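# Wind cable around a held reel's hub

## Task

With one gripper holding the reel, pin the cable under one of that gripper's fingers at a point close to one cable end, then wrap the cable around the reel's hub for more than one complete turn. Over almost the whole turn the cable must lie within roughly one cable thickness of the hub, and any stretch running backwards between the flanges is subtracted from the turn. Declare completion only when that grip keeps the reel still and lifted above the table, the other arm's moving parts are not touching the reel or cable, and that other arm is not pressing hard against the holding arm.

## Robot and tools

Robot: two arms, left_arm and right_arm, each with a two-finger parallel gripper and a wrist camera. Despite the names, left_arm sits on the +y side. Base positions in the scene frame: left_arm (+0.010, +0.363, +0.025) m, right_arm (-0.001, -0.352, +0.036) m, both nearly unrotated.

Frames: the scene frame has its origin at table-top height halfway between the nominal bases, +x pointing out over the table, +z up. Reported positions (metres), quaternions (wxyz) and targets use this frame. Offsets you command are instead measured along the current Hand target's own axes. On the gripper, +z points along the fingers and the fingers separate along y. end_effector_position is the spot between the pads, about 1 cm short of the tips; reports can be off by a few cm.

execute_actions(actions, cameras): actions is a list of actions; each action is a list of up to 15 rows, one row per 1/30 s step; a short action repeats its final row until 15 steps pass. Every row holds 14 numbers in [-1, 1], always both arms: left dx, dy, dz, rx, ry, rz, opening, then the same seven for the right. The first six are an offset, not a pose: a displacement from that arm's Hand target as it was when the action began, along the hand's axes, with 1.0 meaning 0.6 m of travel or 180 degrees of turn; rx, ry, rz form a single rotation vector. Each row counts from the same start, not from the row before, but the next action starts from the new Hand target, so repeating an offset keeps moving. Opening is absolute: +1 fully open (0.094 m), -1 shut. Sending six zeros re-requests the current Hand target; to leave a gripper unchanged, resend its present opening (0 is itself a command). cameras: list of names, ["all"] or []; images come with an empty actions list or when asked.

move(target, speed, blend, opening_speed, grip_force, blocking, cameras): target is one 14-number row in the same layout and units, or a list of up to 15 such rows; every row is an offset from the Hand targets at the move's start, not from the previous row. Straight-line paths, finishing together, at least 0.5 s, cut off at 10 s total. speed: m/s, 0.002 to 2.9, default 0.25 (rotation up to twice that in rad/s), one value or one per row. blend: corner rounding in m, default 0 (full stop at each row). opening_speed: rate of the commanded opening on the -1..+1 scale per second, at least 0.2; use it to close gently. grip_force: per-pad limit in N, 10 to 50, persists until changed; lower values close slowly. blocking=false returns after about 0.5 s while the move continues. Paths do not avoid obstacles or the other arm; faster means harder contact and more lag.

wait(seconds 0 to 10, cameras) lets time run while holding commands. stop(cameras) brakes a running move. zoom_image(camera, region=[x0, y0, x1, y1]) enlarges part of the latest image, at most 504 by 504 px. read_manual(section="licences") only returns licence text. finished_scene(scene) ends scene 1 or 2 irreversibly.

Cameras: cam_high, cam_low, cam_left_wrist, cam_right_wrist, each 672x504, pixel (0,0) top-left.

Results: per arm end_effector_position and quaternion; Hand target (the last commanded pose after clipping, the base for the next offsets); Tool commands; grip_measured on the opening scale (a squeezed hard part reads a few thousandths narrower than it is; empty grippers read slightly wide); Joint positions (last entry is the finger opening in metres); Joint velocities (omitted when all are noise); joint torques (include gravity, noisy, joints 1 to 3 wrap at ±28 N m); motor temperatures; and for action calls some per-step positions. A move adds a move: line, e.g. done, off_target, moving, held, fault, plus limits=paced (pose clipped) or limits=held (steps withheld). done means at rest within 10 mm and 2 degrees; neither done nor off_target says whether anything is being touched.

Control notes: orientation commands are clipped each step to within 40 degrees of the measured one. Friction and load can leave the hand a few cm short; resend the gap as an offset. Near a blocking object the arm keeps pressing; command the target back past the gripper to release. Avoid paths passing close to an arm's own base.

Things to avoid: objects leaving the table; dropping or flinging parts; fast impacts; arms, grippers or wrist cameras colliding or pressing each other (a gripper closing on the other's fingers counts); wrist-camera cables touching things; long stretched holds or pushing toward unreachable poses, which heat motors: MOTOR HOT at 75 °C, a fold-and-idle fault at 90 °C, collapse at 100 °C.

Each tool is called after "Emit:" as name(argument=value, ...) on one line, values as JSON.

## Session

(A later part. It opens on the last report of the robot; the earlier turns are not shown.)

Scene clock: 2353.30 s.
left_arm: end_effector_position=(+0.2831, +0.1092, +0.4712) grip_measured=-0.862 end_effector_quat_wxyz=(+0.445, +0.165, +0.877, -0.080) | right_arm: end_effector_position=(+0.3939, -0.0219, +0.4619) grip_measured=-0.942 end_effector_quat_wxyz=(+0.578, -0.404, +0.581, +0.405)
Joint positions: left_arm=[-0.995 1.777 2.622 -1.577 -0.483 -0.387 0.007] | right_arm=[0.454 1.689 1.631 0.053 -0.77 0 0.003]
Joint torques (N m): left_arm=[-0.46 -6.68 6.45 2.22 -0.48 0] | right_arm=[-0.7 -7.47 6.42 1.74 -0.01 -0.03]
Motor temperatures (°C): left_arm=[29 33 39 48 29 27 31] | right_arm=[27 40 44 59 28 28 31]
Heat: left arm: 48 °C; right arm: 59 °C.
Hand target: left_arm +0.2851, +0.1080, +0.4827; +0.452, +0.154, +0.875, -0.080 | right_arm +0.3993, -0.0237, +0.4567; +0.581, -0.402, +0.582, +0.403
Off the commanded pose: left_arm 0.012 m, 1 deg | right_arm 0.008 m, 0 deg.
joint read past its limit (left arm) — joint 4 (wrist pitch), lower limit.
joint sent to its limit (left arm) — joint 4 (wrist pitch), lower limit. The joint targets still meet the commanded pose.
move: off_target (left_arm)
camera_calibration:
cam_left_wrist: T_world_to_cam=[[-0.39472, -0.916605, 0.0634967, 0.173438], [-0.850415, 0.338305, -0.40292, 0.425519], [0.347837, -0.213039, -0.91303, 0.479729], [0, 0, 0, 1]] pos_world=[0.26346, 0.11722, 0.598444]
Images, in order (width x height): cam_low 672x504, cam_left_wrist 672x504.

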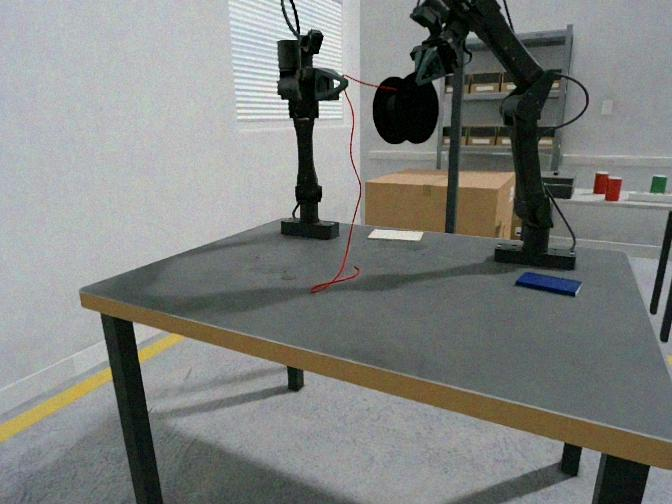

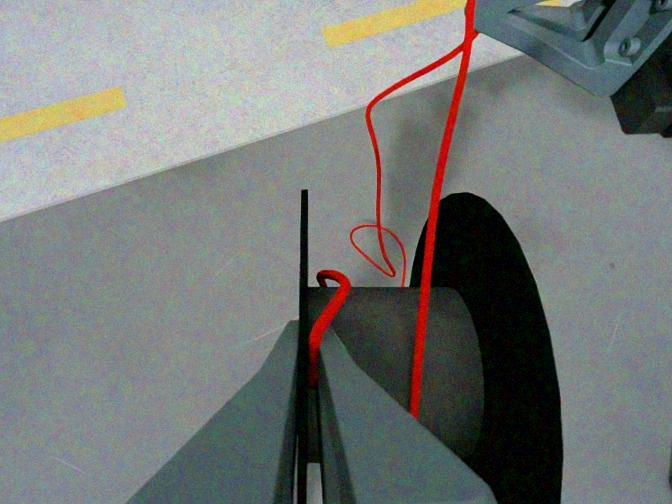

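Emit:
move(target=[[0,0,0,0,0,0,-1,0.1748,0.0328,0.0253,0,0,0,-1],[0,0,0,0,0,0,-1,0.2582,0.1658,0.052,0,0,0,-1]], speed=0.12, blend=[0.03,0], cameras=["all"])

Scene clock: 2365.93 s.
left_arm: end_effector_position=(+0.2828, +0.1095, +0.4708) grip_measured=-0.862 end_effector_quat_wxyz=(+0.444, +0.166, +0.877, -0.079) | right_arm: end_effector_position=(+0.3218, +0.0434, +0.2952) grip_measured=-0.942 end_effector_quat_wxyz=(+0.573, -0.402, +0.590, +0.402)
Joint positions: left_arm=[-0.995 1.777 2.622 -1.579 -0.483 -0.385 0.007] | right_arm=[0.722 1.687 0.965 0.699 -0.493 0.003 0.003]
Joint torques (N m): left_arm=[-0.58 -6.71 6.45 2.23 -0.48 -0.02] | right_arm=[0.23 -9.58 5.67 1.76 -0.01 -0.05]
Motor temperatures (°C): left_arm=[29 33 39 48 29 27 31] | right_arm=[27 39 44 58 28 28 31]
Heat: left arm: 48 °C; right arm: 58 °C.
Hand target: left_arm +0.2851, +0.1080, +0.4826; +0.452, +0.154, +0.875, -0.080 | right_arm +0.3170, +0.0406, +0.3020; +0.581, -0.402, +0.581, +0.403
Off the commanded pose: left_arm 0.012 m, 2 deg | right_arm 0.009 m, 1 deg.
joint read past its limit (left arm) — joint 4 (wrist pitch), lower limit.
joint sent to its limit (left arm) — joint 4 (wrist pitch), lower limit. The joint targets still meet the commanded pose.
move: off_target (left_arm)
camera_calibration:
cam_left_wrist: T_world_to_cam=[[-0.395509, -0.916446, 0.0608278, 0.175114], [-0.850543, 0.340463, -0.400827, 0.423841], [0.346627, -0.210267, -0.914132, 0.480031], [0, 0, 0, 1]] pos_world=[0.263362, 0.117115, 0.598047]
cam_right_wrist: T_world_to_cam=[[0.892695, -0.449448, 0.0330529, -0.289468], [-0.215549, -0.490232, -0.844518, 0.371081], [0.39577, 0.746773, -0.534506, 0.117788], [0, 0, 0, 1]] pos_world=[0.291776, -0.0361461, 0.385911]

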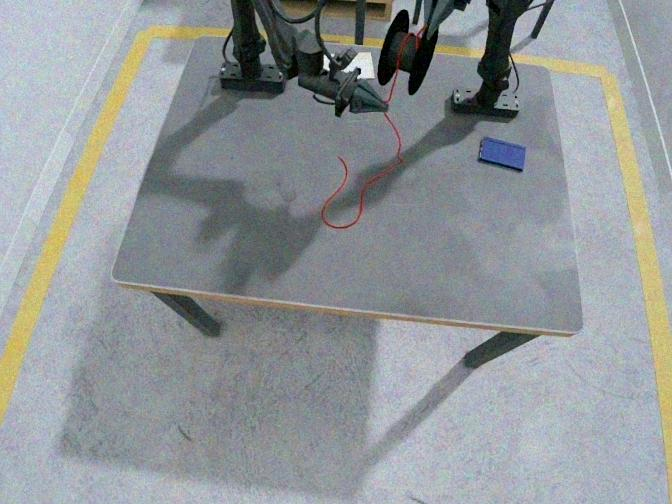

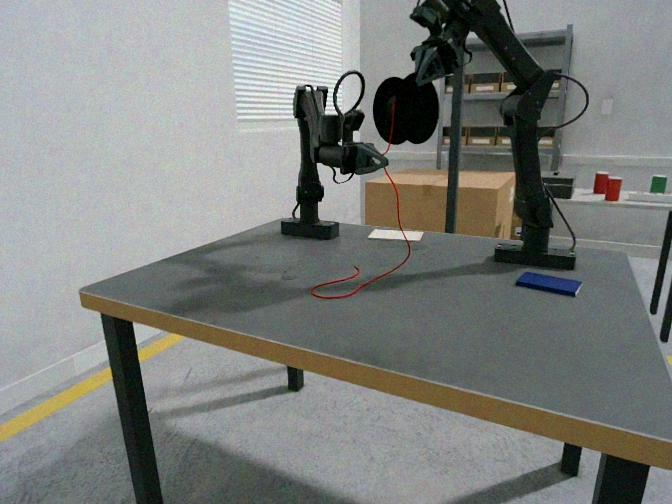

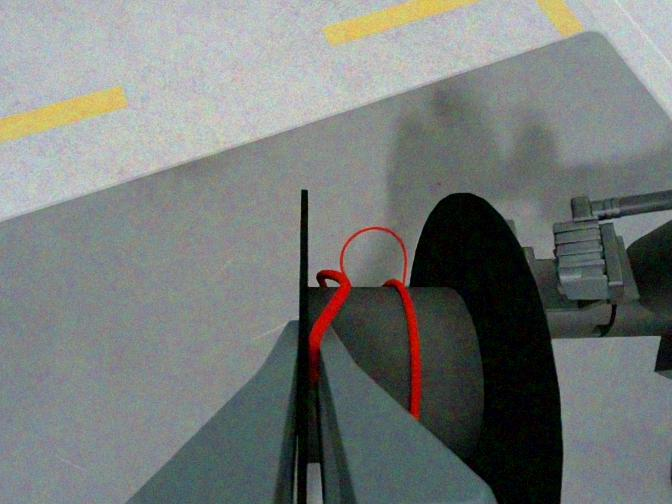

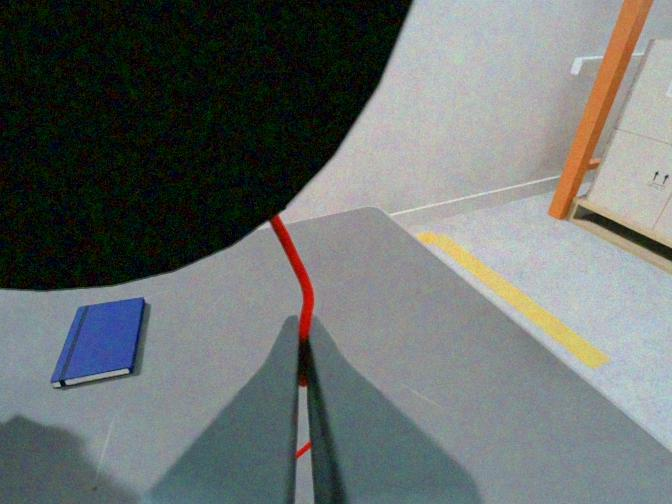

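Emit:
move(target=[0,0,0,0,0,0,-1,0.04,0.0197,0,0,0,0,-1], speed=0.05, cameras=["cam_left_wrist"])

Emit:
zoom_image(camera="cam_left_wrist", region=[260, 220, 520, 480])

Scene clock: 2384.37 s.
left_arm: end_effector_position=(+0.2835, +0.1085, +0.4694) grip_measured=-0.862 end_effector_quat_wxyz=(+0.443, +0.167, +0.877, -0.077) | right_arm: end_effector_position=(+0.3095, +0.0438, +0.2892) grip_measured=-0.942 end_effector_quat_wxyz=(+0.590, -0.399, +0.575, +0.403)
Joint positions: left_arm=[-0.995 1.78 2.622 -1.579 -0.483 -0.384 0.007] | right_arm=[0.75 1.687 0.891 0.818 -0.46 0.003 0.003]
Joint torques (N m): left_arm=[-0.51 -7.08 6.43 2.23 -0.47 -0.06] | right_arm=[0.46 -6.97 5.49 1.59 0.02 -0.06]
Motor temperatures (°C): left_arm=[29 33 39 49 29 27 31] | right_arm=[27 41 44 57 28 28 31]
Heat: left arm: 49 °C; right arm: 57 °C.
Hand target: left_arm +0.2850, +0.1081, +0.4828; +0.452, +0.154, +0.875, -0.080 | right_arm +0.3060, +0.0447, +0.2779; +0.581, -0.402, +0.582, +0.403
Off the commanded pose: left_arm 0.013 m, 2 deg | right_arm 0.012 m, 1 deg.
joint read past its limit (left arm) — joint 4 (wrist pitch), lower limit.
joint sent to its limit (left arm) — joint 4 (wrist pitch), lower limit. The joint targets still meet the commanded pose.
move: off_target (left_arm, right_arm)
camera_calibration:
cam_left_wrist: T_world_to_cam=[[-0.395985, -0.916432, 0.0578551, 0.176061], [-0.851047, 0.342612, -0.397915, 0.42279], [0.34484, -0.206806, -0.915596, 0.479253], [0, 0, 0, 1]] pos_world=[0.264266, 0.115608, 0.59685]
Images, in order (width x height): cam_left_wrist 672x504.

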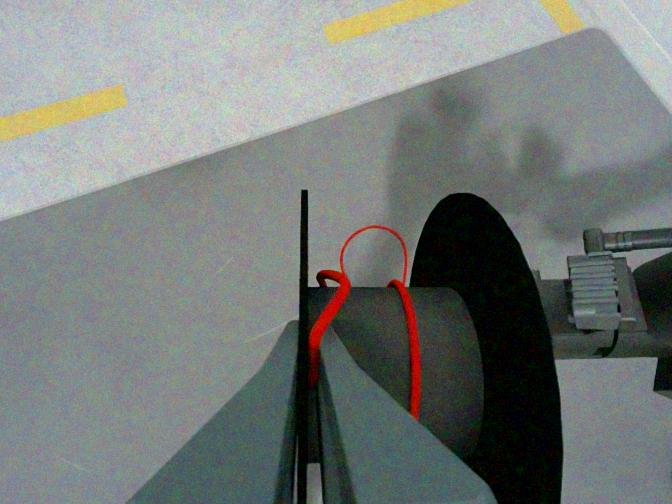

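Scaled by 1.938 from the camera's 672x504 image, which has a finer 960x720 frame.

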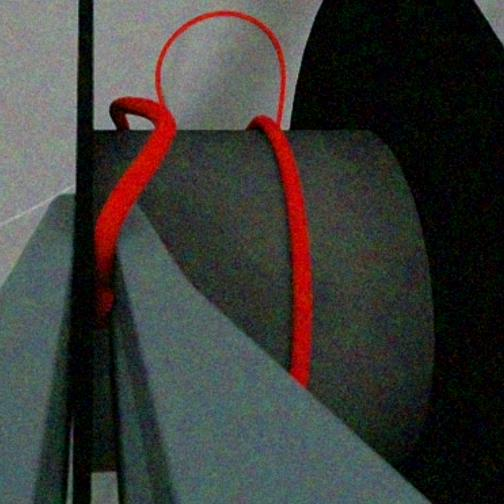

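Emit:
move(target=[[0,0,0,0,0,0,-1,0,0,0,0,0,0,-0.75],[0,0,0,0,0,0,-1,0.255,0.004,0.0222,0,0,0,-0.75]], speed=0.1, opening_speed=0.6, cameras=["all"])

Scene clock: 2405.27 s.
left_arm: end_effector_position=(+0.2835, +0.1085, +0.4694) grip_measured=-0.862 end_effector_quat_wxyz=(+0.443, +0.167, +0.877, -0.077) | right_arm: end_effector_position=(+0.3103, +0.0542, +0.1162) grip_measured=-0.752 end_effector_quat_wxyz=(+0.564, -0.402, +0.602, +0.397)
Joint positions: left_arm=[-0.995 1.78 2.622 -1.579 -0.483 -0.384 0.007] | right_arm=[0.772 2.228 0.787 1.387 -0.435 0.003 0.012]
Joint torques (N m): left_arm=[-0.54 -7.13 6.46 2.21 -0.46 -0.04] | right_arm=[0.5 -8.32 5.01 2.15 -0.08 0]
Motor temperatures (°C): left_arm=[28 34 39 49 29 27 31] | right_arm=[27 40 44 58 28 28 31]
Heat: left arm: 49 °C; right arm: 58 °C.
Hand target: left_arm +0.2850, +0.1081, +0.4828; +0.452, +0.154, +0.875, -0.080 | right_arm +0.3083, +0.0580, +0.1249; +0.581, -0.402, +0.581, +0.403
Off the commanded pose: left_arm 0.013 m, 2 deg | right_arm 0.010 m, 3 deg.
joint read past its limit (left arm) — joint 4 (wrist pitch), lower limit.
joint sent to its limit (left arm) — joint 4 (wrist pitch), lower limit. The joint targets still meet the commanded pose.
move: off_target (left_arm, right_arm)
camera_calibration:
cam_left_wrist: T_world_to_cam=[[-0.395985, -0.916432, 0.0578551, 0.176061], [-0.851047, 0.342612, -0.397915, 0.42279], [0.34484, -0.206806, -0.915596, 0.479253], [0, 0, 0, 1]] pos_world=[0.264266, 0.115608, 0.59685]
cam_right_wrist: T_world_to_cam=[[0.889694, -0.455923, 0.024046, -0.26607], [-0.237652, -0.507441, -0.828266, 0.228606], [0.389828, 0.731189, -0.559819, 0.0242938], [0, 0, 0, 1]] pos_world=[0.281579, -0.023067, 0.209344]

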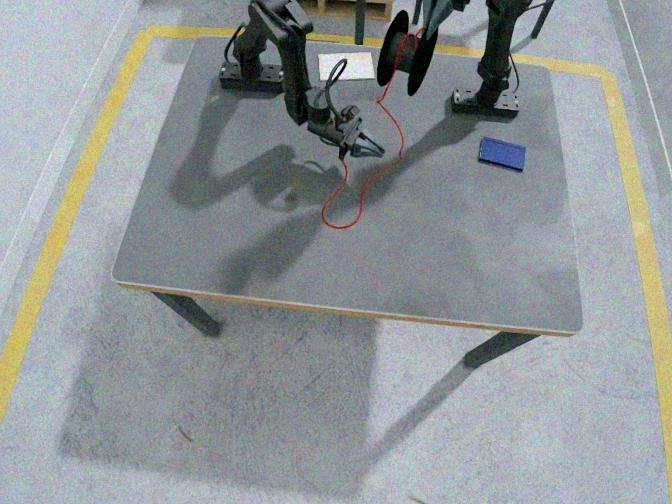

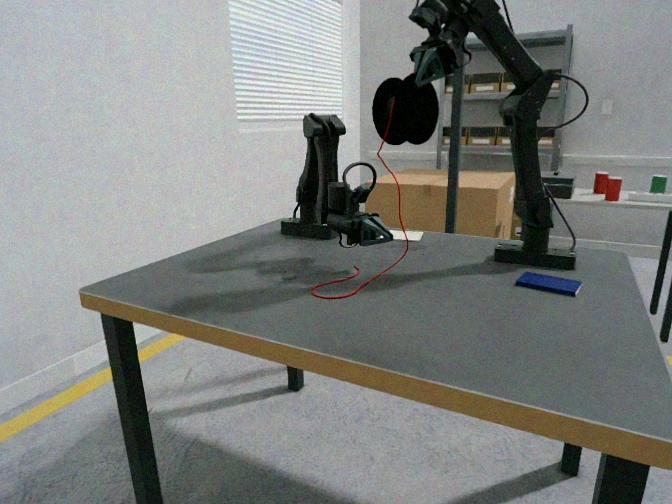

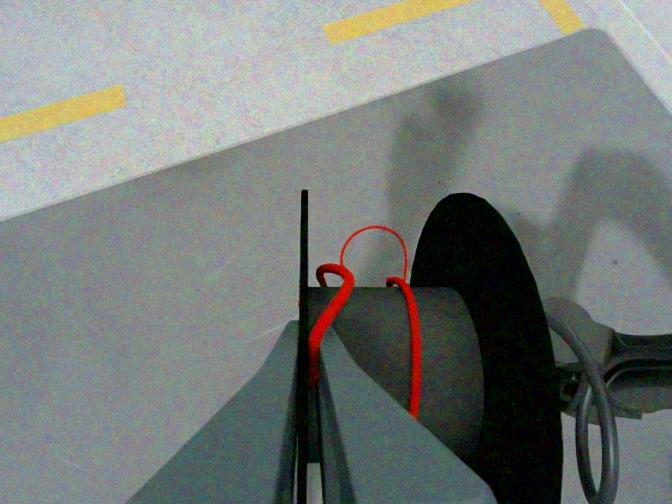

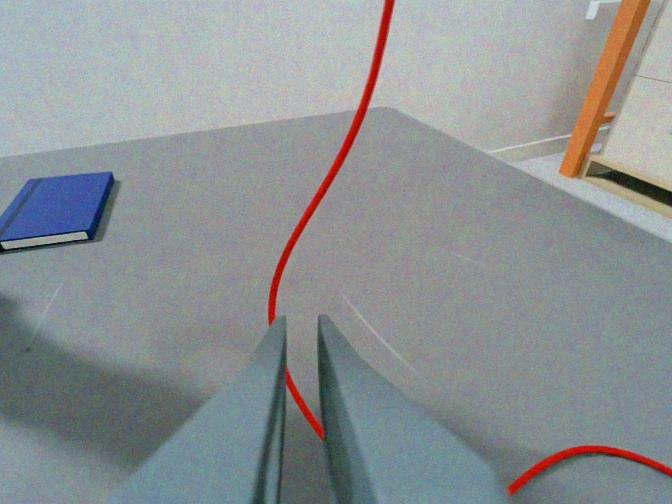

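Emit:
move(target=[[0,0,0,0,0,0,-1,0,0,-0.0583,0,0,0,-0.75],[0,0,0,0,0,0,-1,0.0333,0.0133,-0.0583,0,0,0,0.2]], speed=0.12, cameras=["cam_right_wrist"])

Scene clock: 2421.77 s.
left_arm: end_effector_position=(+0.2835, +0.1085, +0.4694) grip_measured=-0.862 end_effector_quat_wxyz=(+0.443, +0.167, +0.877, -0.077) | right_arm: end_effector_position=(+0.2920, +0.0263, +0.0869) grip_measured=+0.198 end_effector_quat_wxyz=(+0.535, -0.408, +0.627, +0.392)
Joint positions: left_arm=[-0.995 1.78 2.622 -1.579 -0.483 -0.384 0.007] | right_arm=[0.747 2.234 0.661 1.439 -0.463 -0.005 0.056]
Joint torques (N m): left_arm=[-0.53 -7.1 6.38 2.22 -0.49 -0.03] | right_arm=[0.42 -7.32 2.61 2.79 -0.07 -0.13]
Motor temperatures (°C): left_arm=[28 35 39 49 29 27 31] | right_arm=[27 39 43 63 28 28 30]
Heat: left arm: 49 °C; right arm: 63 °C.
Hand target: left_arm +0.2850, +0.1081, +0.4828; +0.452, +0.154, +0.875, -0.080 | right_arm +0.2885, +0.0280, +0.1050; +0.581, -0.402, +0.582, +0.403
Off the commanded pose: left_arm 0.013 m, 2 deg | right_arm 0.019 m, 8 deg.
joint read past its limit (left arm) — joint 4 (wrist pitch), lower limit.
joint sent to its limit (left arm) — joint 4 (wrist pitch), lower limit. The joint targets still meet the commanded pose.
joint sent to its limit (right arm) — joint 4 (wrist pitch), upper limit. The joint targets still meet the commanded pose.
move: off_target (left_arm, right_arm); target 2's new opening was sent with right_arm's hand 0.019 m and 8 deg from that target
camera_calibration:
cam_right_wrist: T_world_to_cam=[[0.891888, -0.452251, 0.00223513, -0.260686], [-0.278697, -0.553499, -0.784835, 0.195242], [0.35618, 0.699362, -0.6197, 0.0512612], [0, 0, 0, 1]] pos_world=[0.268658, -0.0456794, 0.185582]
Images, in order (width x height): cam_right_wrist 672x504.

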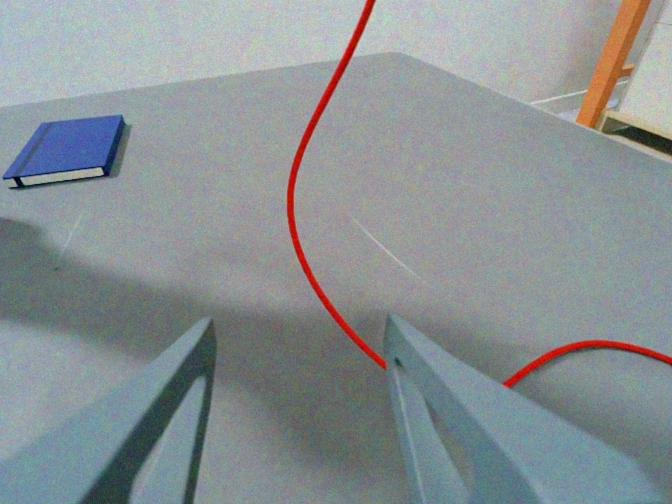

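Emit:
move(target=[0,0,0,0,0,0,-1,-0.0333,0,0.0783,0,0,0,0.2], speed=0.1, cameras=["cam_right_wrist"])

Scene clock: 2431.00 s.
left_arm: end_effector_position=(+0.2835, +0.1085, +0.4694) grip_measured=-0.862 end_effector_quat_wxyz=(+0.443, +0.167, +0.877, -0.077) | right_arm: end_effector_position=(+0.3057, +0.0686, +0.1278) grip_measured=+0.198 end_effector_quat_wxyz=(+0.580, -0.403, +0.585, +0.398)
Joint positions: left_arm=[-0.995 1.78 2.622 -1.579 -0.483 -0.384 0.007] | right_arm=[0.809 2.234 0.817 1.407 -0.401 -0.005 0.056]
Joint torques (N m): left_arm=[-0.53 -7.15 6.41 2.22 -0.47 -0.06] | right_arm=[0.5 -7.83 5.64 1.81 -0.07 0.05]
Motor temperatures (°C): left_arm=[28 35 39 49 29 27 31] | right_arm=[27 39 43 64 28 28 30]
Heat: left arm: 49 °C; right arm: 64 °C.
Hand target: left_arm +0.2850, +0.1081, +0.4828; +0.452, +0.154, +0.875, -0.080 | right_arm +0.3051, +0.0720, +0.1250; +0.581, -0.402, +0.582, +0.403
Off the commanded pose: left_arm 0.013 m, 2 deg | right_arm 0.004 m, 1 deg.
joint read past its limit (left arm) — joint 4 (wrist pitch), lower limit.
joint sent to its limit (left arm) — joint 4 (wrist pitch), lower limit. The joint targets still meet the commanded pose.
move: off_target (left_arm)
camera_calibration:
cam_right_wrist: T_world_to_cam=[[0.889795, -0.453948, 0.0468728, -0.258829], [-0.202768, -0.485274, -0.850526, 0.235066], [0.40884, 0.747289, -0.52384, 0.0104797], [0, 0, 0, 1]] pos_world=[0.273684, -0.0112549, 0.217551]
Images, in order (width x height): cam_right_wrist 672x504.

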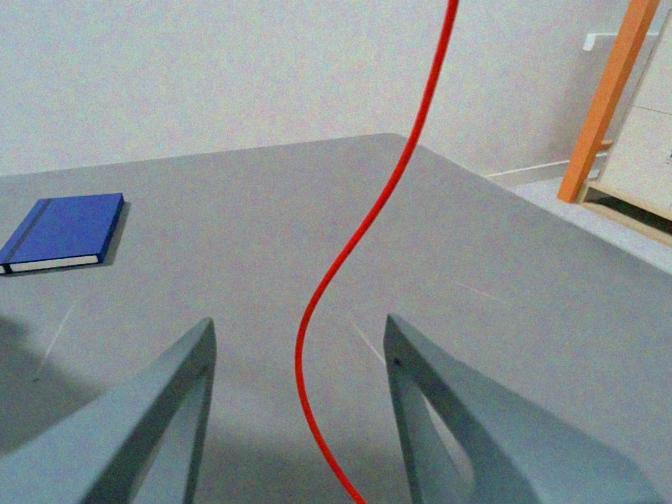

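Emit:
move(target=[0,0,0,0,0,0,-1,0,0,0,0,0,0,-1], opening_speed=0.8, cameras=["cam_right_wrist","cam_left_wrist","cam_low"])

Scene clock: 2436.30 s.
left_arm: end_effector_position=(+0.2835, +0.1085, +0.4694) grip_measured=-0.862 end_effector_quat_wxyz=(+0.443, +0.167, +0.877, -0.077) | right_arm: end_effector_position=(+0.3059, +0.0686, +0.1278) grip_measured=-0.986 end_effector_quat_wxyz=(+0.581, -0.403, +0.585, +0.398)
Joint positions: left_arm=[-0.995 1.78 2.622 -1.579 -0.483 -0.384 0.007] | right_arm=[0.809 2.234 0.817 1.407 -0.4 -0.005 0.001]
Joint torques (N m): left_arm=[-0.5 -7.2 6.49 2.22 -0.45 -0.03] | right_arm=[0.39 -7.9 5.56 1.77 -0.05 0.04]
Motor temperatures (°C): left_arm=[28 35 39 49 29 27 31] | right_arm=[27 39 43 64 28 28 30]
Heat: left arm: 49 °C; right arm: 64 °C.
Hand target: left_arm +0.2850, +0.1081, +0.4828; +0.452, +0.154, +0.875, -0.080 | right_arm +0.3052, +0.0720, +0.1250; +0.581, -0.402, +0.582, +0.403
Off the commanded pose: left_arm 0.013 m, 2 deg | right_arm 0.005 m, 1 deg.
joint read past its limit (left arm) — joint 4 (wrist pitch), lower limit.
joint sent to its limit (left arm) — joint 4 (wrist pitch), lower limit. The joint targets still meet the commanded pose.
move: off_target (left_arm)
camera_calibration:
cam_left_wrist: T_world_to_cam=[[-0.395985, -0.916432, 0.0578551, 0.176061], [-0.851047, 0.342612, -0.397915, 0.42279], [0.34484, -0.206806, -0.915596, 0.479253], [0, 0, 0, 1]] pos_world=[0.264266, 0.115608, 0.59685]
cam_right_wrist: T_world_to_cam=[[0.889284, -0.454941, 0.0469358, -0.258805], [-0.203248, -0.485042, -0.850543, 0.235223], [0.409713, 0.746835, -0.523806, 0.0101886], [0, 0, 0, 1]] pos_world=[0.273785, -0.0112571, 0.217551]
Images, in order (width x height): cam_low 672x504, cam_left_wrist 672x504, cam_right_wrist 672x504.

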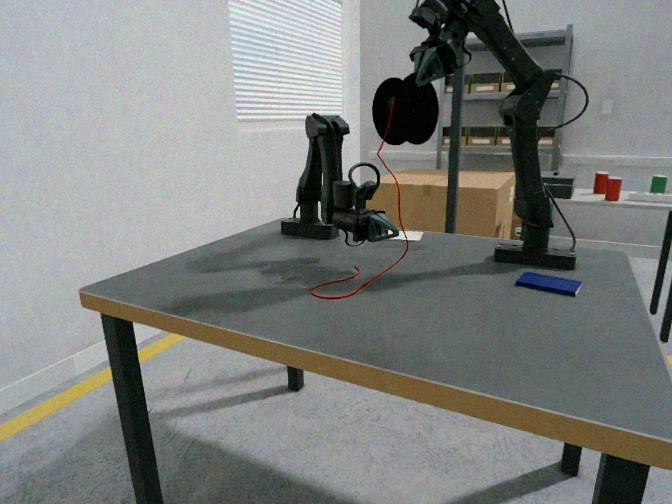

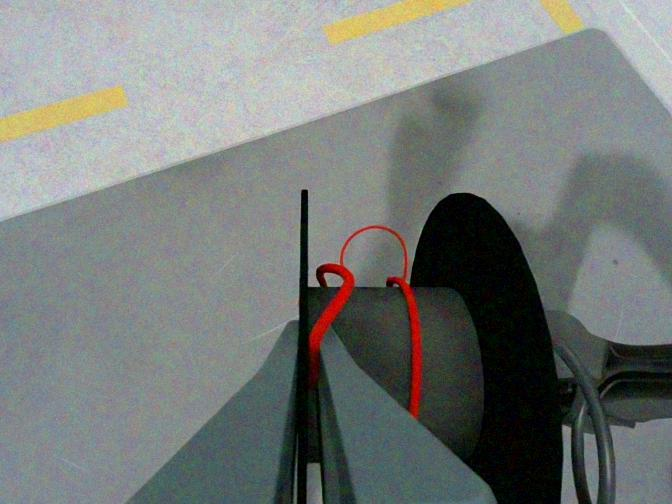

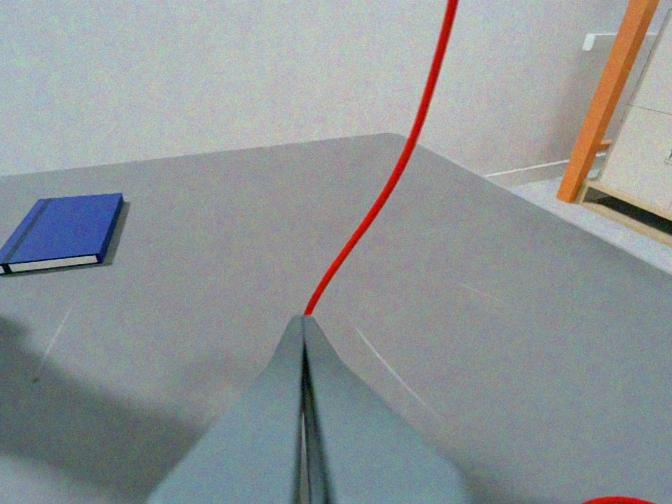

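Emit:
move(target=[[0,0,0,0,0,0,-1,0,0,-0.02,0,0,0,0.2],[0,0,0,0,0,0,-1,0,0,0.05,0,0,0,0.2]], speed=0.1, cameras=["cam_right_wrist","cam_high"])

Scene clock: 2443.93 s.
left_arm: end_effector_position=(+0.2835, +0.1085, +0.4694) grip_measured=-0.862 end_effector_quat_wxyz=(+0.443, +0.167, +0.877, -0.077) | right_arm: end_effector_position=(+0.3153, +0.0959, +0.1320) grip_measured=+0.198 end_effector_quat_wxyz=(+0.587, -0.402, +0.578, +0.400)
Joint positions: left_arm=[-0.995 1.78 2.622 -1.579 -0.483 -0.384 0.007] | right_arm=[0.841 2.283 0.939 1.355 -0.37 -0.005 0.056]
Joint torques (N m): left_arm=[-0.51 -7.08 6.45 2.22 -0.47 -0.04] | right_arm=[0.25 -8.72 6.28 1.57 -0.03 0.03]
Motor temperatures (°C): left_arm=[28 35 39 49 29 27 31] | right_arm=[27 39 43 64 28 28 30]
Heat: left arm: 49 °C; right arm: 64 °C.
Hand target: left_arm +0.2850, +0.1081, +0.4828; +0.452, +0.154, +0.875, -0.080 | right_arm +0.3157, +0.1001, +0.1249; +0.581, -0.402, +0.582, +0.403
Off the commanded pose: left_arm 0.013 m, 2 deg | right_arm 0.008 m, 1 deg.
joint read past its limit (left arm) — joint 4 (wrist pitch), lower limit.
joint sent to its limit (left arm) — joint 4 (wrist pitch), lower limit. The joint targets still meet the commanded pose.
move: off_target (left_arm)
camera_calibration:
cam_right_wrist: T_world_to_cam=[[0.889461, -0.453988, 0.0524705, -0.255762], [-0.190568, -0.472797, -0.860318, 0.250166], [0.415382, 0.75522, -0.507051, -0.0166617], [0, 0, 0, 1]] pos_world=[0.282085, 0.0147485, 0.220194]
Images, in order (width x height): cam_high 672x504, cam_right_wrist 672x504.

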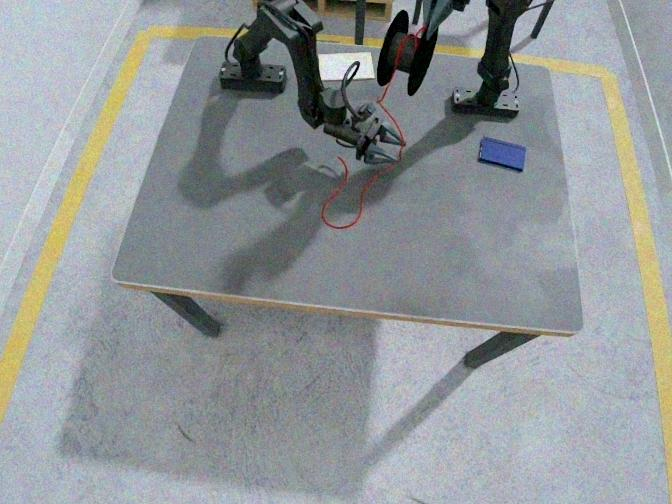

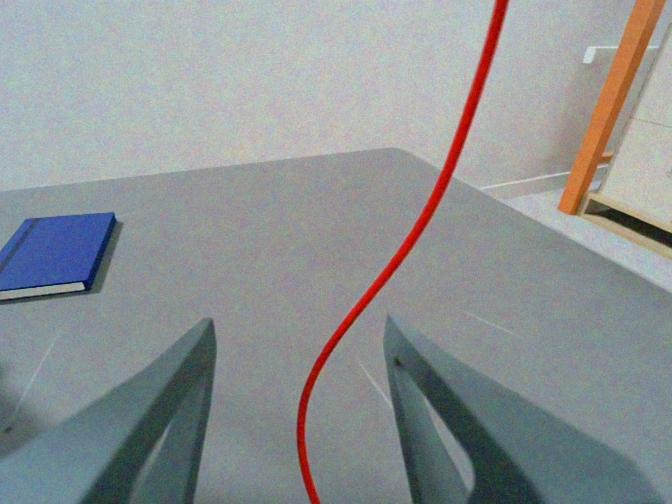

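Emit:
move(target=[0,0,0,0,0,0,-1,0,-0.02,0.0417,0,0,0,0.2], speed=0.1, cameras=["cam_right_wrist"])

Scene clock: 2451.80 s.
left_arm: end_effector_position=(+0.2835, +0.1085, +0.4694) grip_measured=-0.862 end_effector_quat_wxyz=(+0.443, +0.167, +0.877, -0.077) | right_arm: end_effector_position=(+0.3337, +0.1161, +0.1331) grip_measured=+0.198 end_effector_quat_wxyz=(+0.588, -0.401, +0.577, +0.400)
Joint positions: left_arm=[-0.995 1.78 2.622 -1.579 -0.483 -0.384 0.007] | right_arm=[0.841 2.334 1.068 1.279 -0.37 -0.005 0.056]
Joint torques (N m): left_arm=[-0.57 -7.16 6.43 2.22 -0.48 -0.04] | right_arm=[-0.05 -9.31 7.02 1.53 -0.11 0.06]
Motor temperatures (°C): left_arm=[28 35 39 49 29 27 31] | right_arm=[27 39 43 62 28 28 30]
Heat: left arm: 49 °C; right arm: 62 °C.
Hand target: left_arm +0.2850, +0.1081, +0.4828; +0.452, +0.154, +0.875, -0.080 | right_arm +0.3357, +0.1193, +0.1250; +0.581, -0.402, +0.582, +0.403
Off the commanded pose: left_arm 0.013 m, 2 deg | right_arm 0.009 m, 1 deg.
joint read past its limit (left arm) — joint 4 (wrist pitch), lower limit.
joint sent to its limit (left arm) — joint 4 (wrist pitch), lower limit. The joint targets still meet the commanded pose.
move: off_target (left_arm)
camera_calibration:
cam_right_wrist: T_world_to_cam=[[0.889192, -0.454442, 0.0531018, -0.262956], [-0.18926, -0.470998, -0.861592, 0.26361], [0.416554, 0.756071, -0.504816, -0.039793], [0, 0, 0, 1]] pos_world=[0.300285, 0.034748, 0.221]
Images, in order (width x height): cam_right_wrist 672x504.

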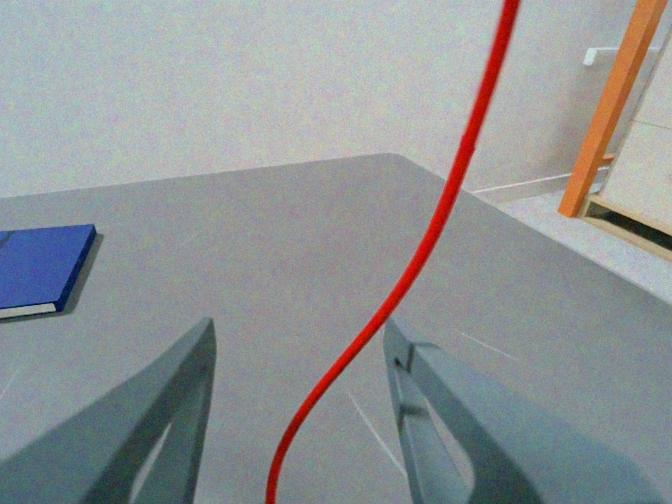

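Emit:
move(target=[0,0,0,0,0,0,-1,0,0,0,0,0,0,-1], opening_speed=0.8, cameras=["cam_right_wrist","cam_left_wrist"])

Scene clock: 2458.00 s.
left_arm: end_effector_position=(+0.2835, +0.1085, +0.4694) grip_measured=-0.862 end_effector_quat_wxyz=(+0.443, +0.167, +0.877, -0.077) | right_arm: end_effector_position=(+0.3337, +0.1161, +0.1330) grip_measured=-0.951 end_effector_quat_wxyz=(+0.588, -0.401, +0.577, +0.400)
Joint positions: left_arm=[-0.995 1.78 2.622 -1.579 -0.483 -0.384 0.007] | right_arm=[0.841 2.334 1.068 1.279 -0.37 -0.005 0.002]
Joint torques (N m): left_arm=[-0.53 -7.23 6.5 2.23 -0.47 -0.03] | right_arm=[-0.02 -9.51 7.04 1.45 -0.05 0.02]
Motor temperatures (°C): left_arm=[28 35 39 50 29 27 31] | right_arm=[27 39 43 60 28 28 30]
Heat: left arm: 50 °C; right arm: 60 °C.
Hand target: left_arm +0.2850, +0.1081, +0.4828; +0.452, +0.154, +0.875, -0.080 | right_arm +0.3357, +0.1193, +0.1250; +0.581, -0.402, +0.582, +0.403
Off the commanded pose: left_arm 0.013 m, 2 deg | right_arm 0.009 m, 1 deg.
joint read past its limit (left arm) — joint 4 (wrist pitch), lower limit.
joint sent to its limit (left arm) — joint 4 (wrist pitch), lower limit. The joint targets still meet the commanded pose.
move: off_target (left_arm)
camera_calibration:
cam_left_wrist: T_world_to_cam=[[-0.395985, -0.916432, 0.0578551, 0.176061], [-0.851047, 0.342612, -0.397915, 0.42279], [0.34484, -0.206806, -0.915596, 0.479253], [0, 0, 0, 1]] pos_world=[0.264266, 0.115608, 0.59685]
cam_right_wrist: T_world_to_cam=[[0.889192, -0.454446, 0.0530677, -0.262898], [-0.189443, -0.471265, -0.861406, 0.263593], [0.416471, 0.755902, -0.505137, -0.0398176], [0, 0, 0, 1]] pos_world=[0.300285, 0.0348479, 0.220899]
Images, in order (width x height): cam_left_wrist 672x504, cam_right_wrist 672x504.

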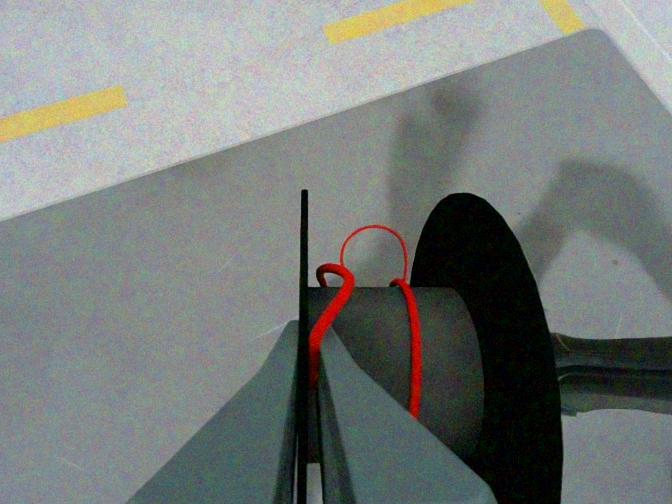

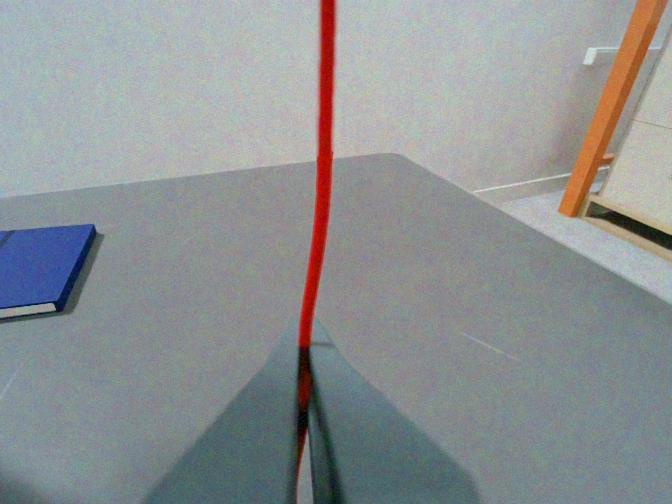

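Emit:
move(target=[[0,0,0,0,0,0,-1,-0.028,0.0328,-0.1333,0,0,0,-1],[0,0,0,0,0,0,-1,-0.1613,0.233,-0.1558,0,0,0,-1],[0,0,0,0,0,0,-1,-0.328,0.3837,-0.1875,0,0,0,-1],[0,0,0,0,0,0,-1,-0.4947,0.417,-0.1953,0,0,0,-1]], speed=0.15, blend=[0.03,0.04,0.04,0], cameras=["cam_low","cam_left_wrist"])

Scene clock: 2486.50 s.
left_arm: end_effector_position=(+0.2835, +0.1085, +0.4694) grip_measured=-0.862 end_effector_quat_wxyz=(+0.443, +0.167, +0.877, -0.077) | right_arm: end_effector_position=(+0.0633, +0.1011, +0.4041) grip_measured=-0.951 end_effector_quat_wxyz=(+0.576, -0.413, +0.588, +0.390)
Joint positions: left_arm=[-0.995 1.78 2.622 -1.579 -0.483 -0.384 0.007] | right_arm=[1.573 1.351 1.111 0.204 0.36 -0.005 0.002]
Joint torques (N m): left_arm=[-0.53 -7.16 6.43 2.24 -0.48 -0.02] | right_arm=[0.72 -6.27 10.13 1.57 0.06 0.07]
Motor temperatures (°C): left_arm=[28 35 39 50 29 27 31] | right_arm=[27 39 44 58 28 28 31]
Heat: left arm: 50 °C; right arm: 58 °C.
Hand target: left_arm +0.2850, +0.1081, +0.4828; +0.452, +0.154, +0.875, -0.080 | right_arm +0.0604, +0.0978, +0.4219; +0.581, -0.402, +0.582, +0.403
Off the commanded pose: left_arm 0.013 m, 2 deg | right_arm 0.018 m, 2 deg.
joint read past its limit (left arm) — joint 4 (wrist pitch), lower limit.
joint sent to its limit (left arm) — joint 4 (wrist pitch), lower limit. The joint targets still meet the commanded pose.
move: off_target (left_arm, right_arm)
camera_calibration:
cam_left_wrist: T_world_to_cam=[[-0.395985, -0.916432, 0.0578551, 0.176061], [-0.851047, 0.342612, -0.397915, 0.42279], [0.34484, -0.206806, -0.915596, 0.479253], [0, 0, 0, 1]] pos_world=[0.264266, 0.115608, 0.59685]
Images, in order (width x height): cam_low 672x504, cam_left_wrist 672x504.

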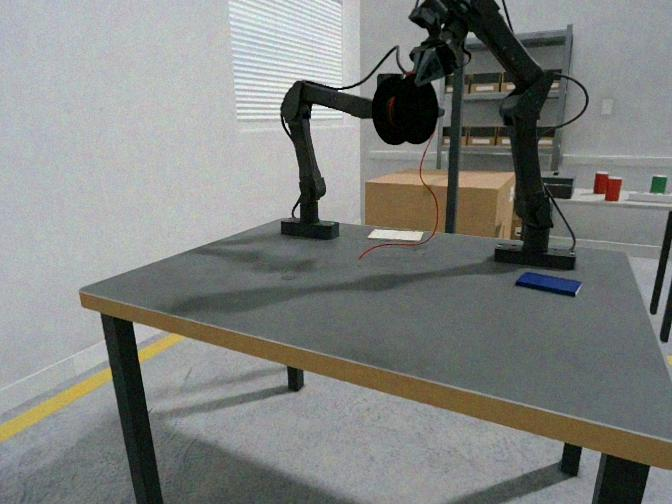

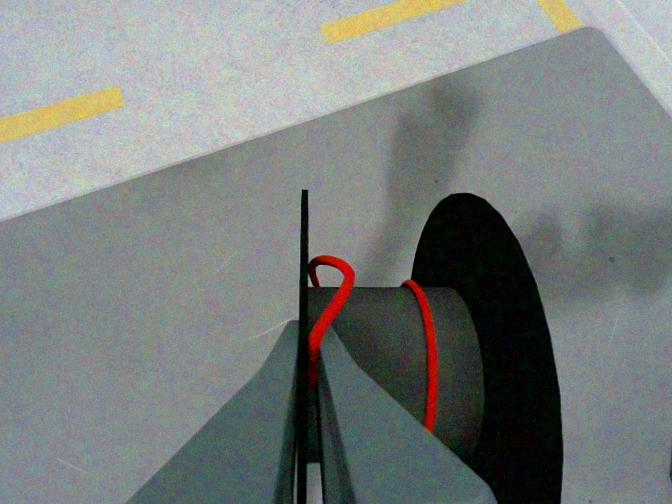

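Emit:
move(target=[[0,0,0,0,0,0,-1,-0.1748,-0.1165,-0.0185,0,0,0,-1],[0,0,0,0,0,0,-1,-0.2582,-0.2997,-0.0205,0,0,0,-1],[0,0,0,0,0,0,-1,-0.1748,-0.4667,0.0025,0,0,0,-1]], speed=0.12, blend=[0.03,0.03,0], cameras=["cam_low","cam_left_wrist"])

Scene clock: 2501.97 s.
left_arm: end_effector_position=(+0.2855, +0.1061, +0.4732) grip_measured=-0.862 end_effector_quat_wxyz=(+0.450, +0.163, +0.874, -0.083) | right_arm: end_effector_position=(+0.3145, +0.0042, +0.5218) grip_measured=-0.951 end_effector_quat_wxyz=(+0.564, -0.411, +0.588, +0.409)
Joint positions: left_arm=[-0.995 1.78 2.622 -1.558 -0.485 -0.384 0.007] | right_arm=[0.631 1.57 1.784 -0.249 -0.611 -0.003 0.002]
Joint torques (N m): left_arm=[-0.59 -7.16 6.46 2.05 -0.45 -0.03] | right_arm=[-1.44 -6.24 6.39 1.98 0.12 0.05]
Motor temperatures (°C): left_arm=[28 35 39 50 29 27 31] | right_arm=[27 39 45 58 28 28 31]
Heat: left arm: 50 °C; right arm: 58 °C.
Hand target: left_arm +0.2850, +0.1081, +0.4827; +0.452, +0.154, +0.875, -0.080 | right_arm +0.3232, +0.0006, +0.5266; +0.581, -0.402, +0.582, +0.403
Off the commanded pose: left_arm 0.010 m, 1 deg | right_arm 0.010 m, 2 deg.
joint read past its limit (left arm) — joint 4 (wrist pitch), lower limit.
joint sent to its limit (left arm) — joint 4 (wrist pitch), lower limit. The joint targets still meet the commanded pose.
move: done
camera_calibration:
cam_left_wrist: T_world_to_cam=[[-0.395245, -0.916067, 0.0678471, 0.169538], [-0.846341, 0.334458, -0.414542, 0.434178], [0.357056, -0.221267, -0.907498, 0.475642], [0, 0, 0, 1]] pos_world=[0.26464, 0.115337, 0.600126]
Images, in order (width x height): cam_low 672x504, cam_left_wrist 672x504.

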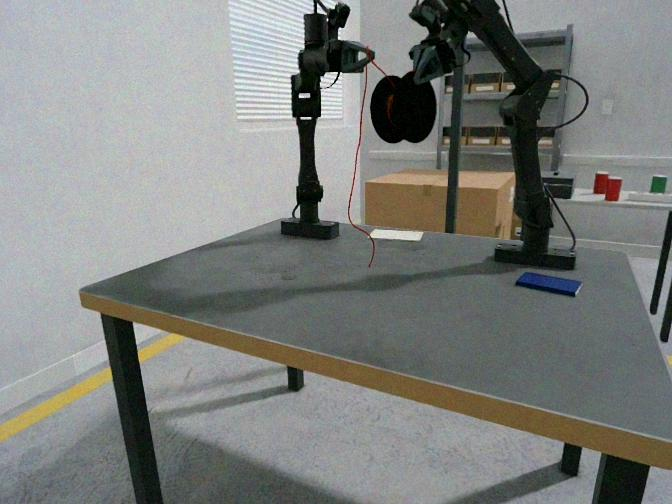

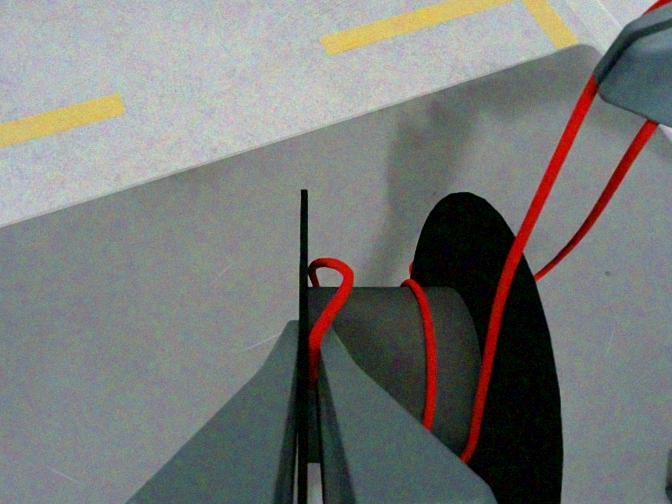

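Emit:
move(target=[0,0,0,0,0,0,-1,0.0333,-0.0158,0.0665,0,0,0,-1], speed=0.08, cameras=["cam_low","cam_left_wrist","cam_right_wrist","cam_high"])

Scene clock: 2521.70 s.
left_arm: end_effector_position=(+0.2848, +0.1082, +0.4712) grip_measured=-0.862 end_effector_quat_wxyz=(+0.447, +0.164, +0.876, -0.078) | right_arm: end_effector_position=(+0.3435, +0.0331, +0.4920) grip_measured=-0.951 end_effector_quat_wxyz=(+0.562, -0.407, +0.595, +0.405)
Joint positions: left_arm=[-0.995 1.78 2.622 -1.571 -0.489 -0.384 0.007] | right_arm=[0.654 1.679 1.784 -0.153 -0.576 -0.001 0.002]
Joint torques (N m): left_arm=[-0.54 -7.16 6.42 2.17 -0.38 -0.06] | right_arm=[0.39 -7.12 9.89 1.78 0.19 0.03]
Motor temperatures (°C): left_arm=[28 35 39 49 29 27 31] | right_arm=[27 39 44 61 28 28 31]
Heat: left arm: 49 °C; right arm: 61 °C.
Hand target: left_arm +0.2850, +0.1081, +0.4827; +0.452, +0.154, +0.875, -0.080 | right_arm +0.3461, +0.0345, +0.5066; +0.581, -0.402, +0.582, +0.403
Off the commanded pose: left_arm 0.012 m, 1 deg | right_arm 0.015 m, 3 deg.
joint read past its limit (left arm) — joint 4 (wrist pitch), lower limit.
joint sent to its limit (left arm) — joint 4 (wrist pitch), lower limit. The joint targets still meet the commanded pose.
move: off_target (left_arm, right_arm)
camera_calibration:
cam_left_wrist: T_world_to_cam=[[-0.392546, -0.917828, 0.0591616, 0.174829], [-0.84933, 0.337065, -0.406234, 0.428726], [0.352911, -0.209713, -0.911852, 0.476632], [0, 0, 0, 1]] pos_world=[0.26455, 0.115911, 0.598437]
cam_right_wrist: T_world_to_cam=[[0.899821, -0.435607, 0.0238715, -0.318264], [-0.223005, -0.506305, -0.833021, 0.534325], [0.374956, 0.744246, -0.552726, 0.23838], [0, 0, 0, 1]] pos_world=[0.316156, -0.04552, 0.58446]

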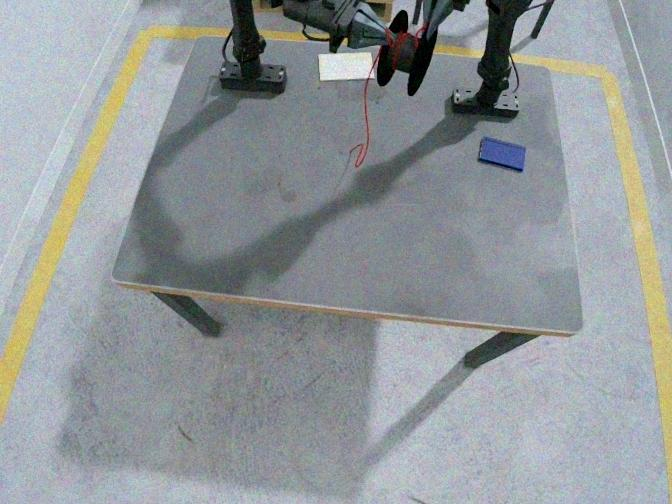

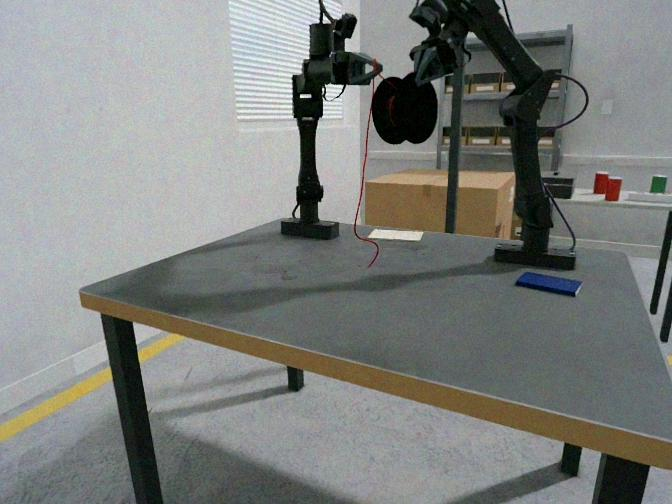

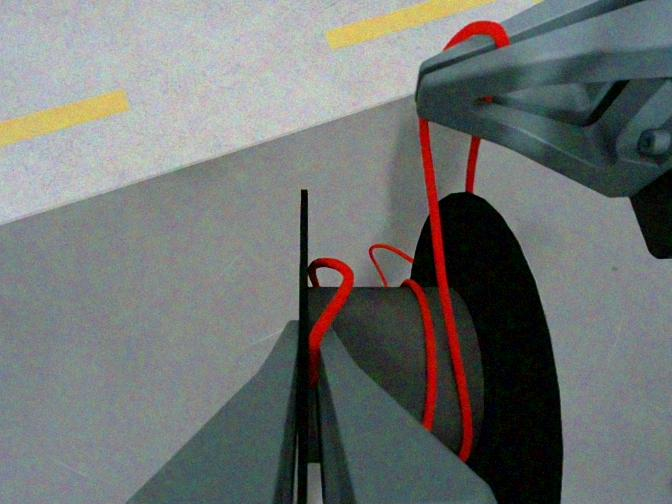

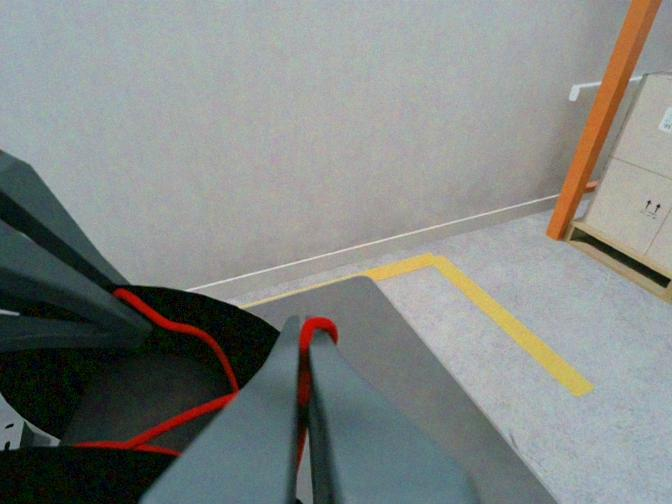

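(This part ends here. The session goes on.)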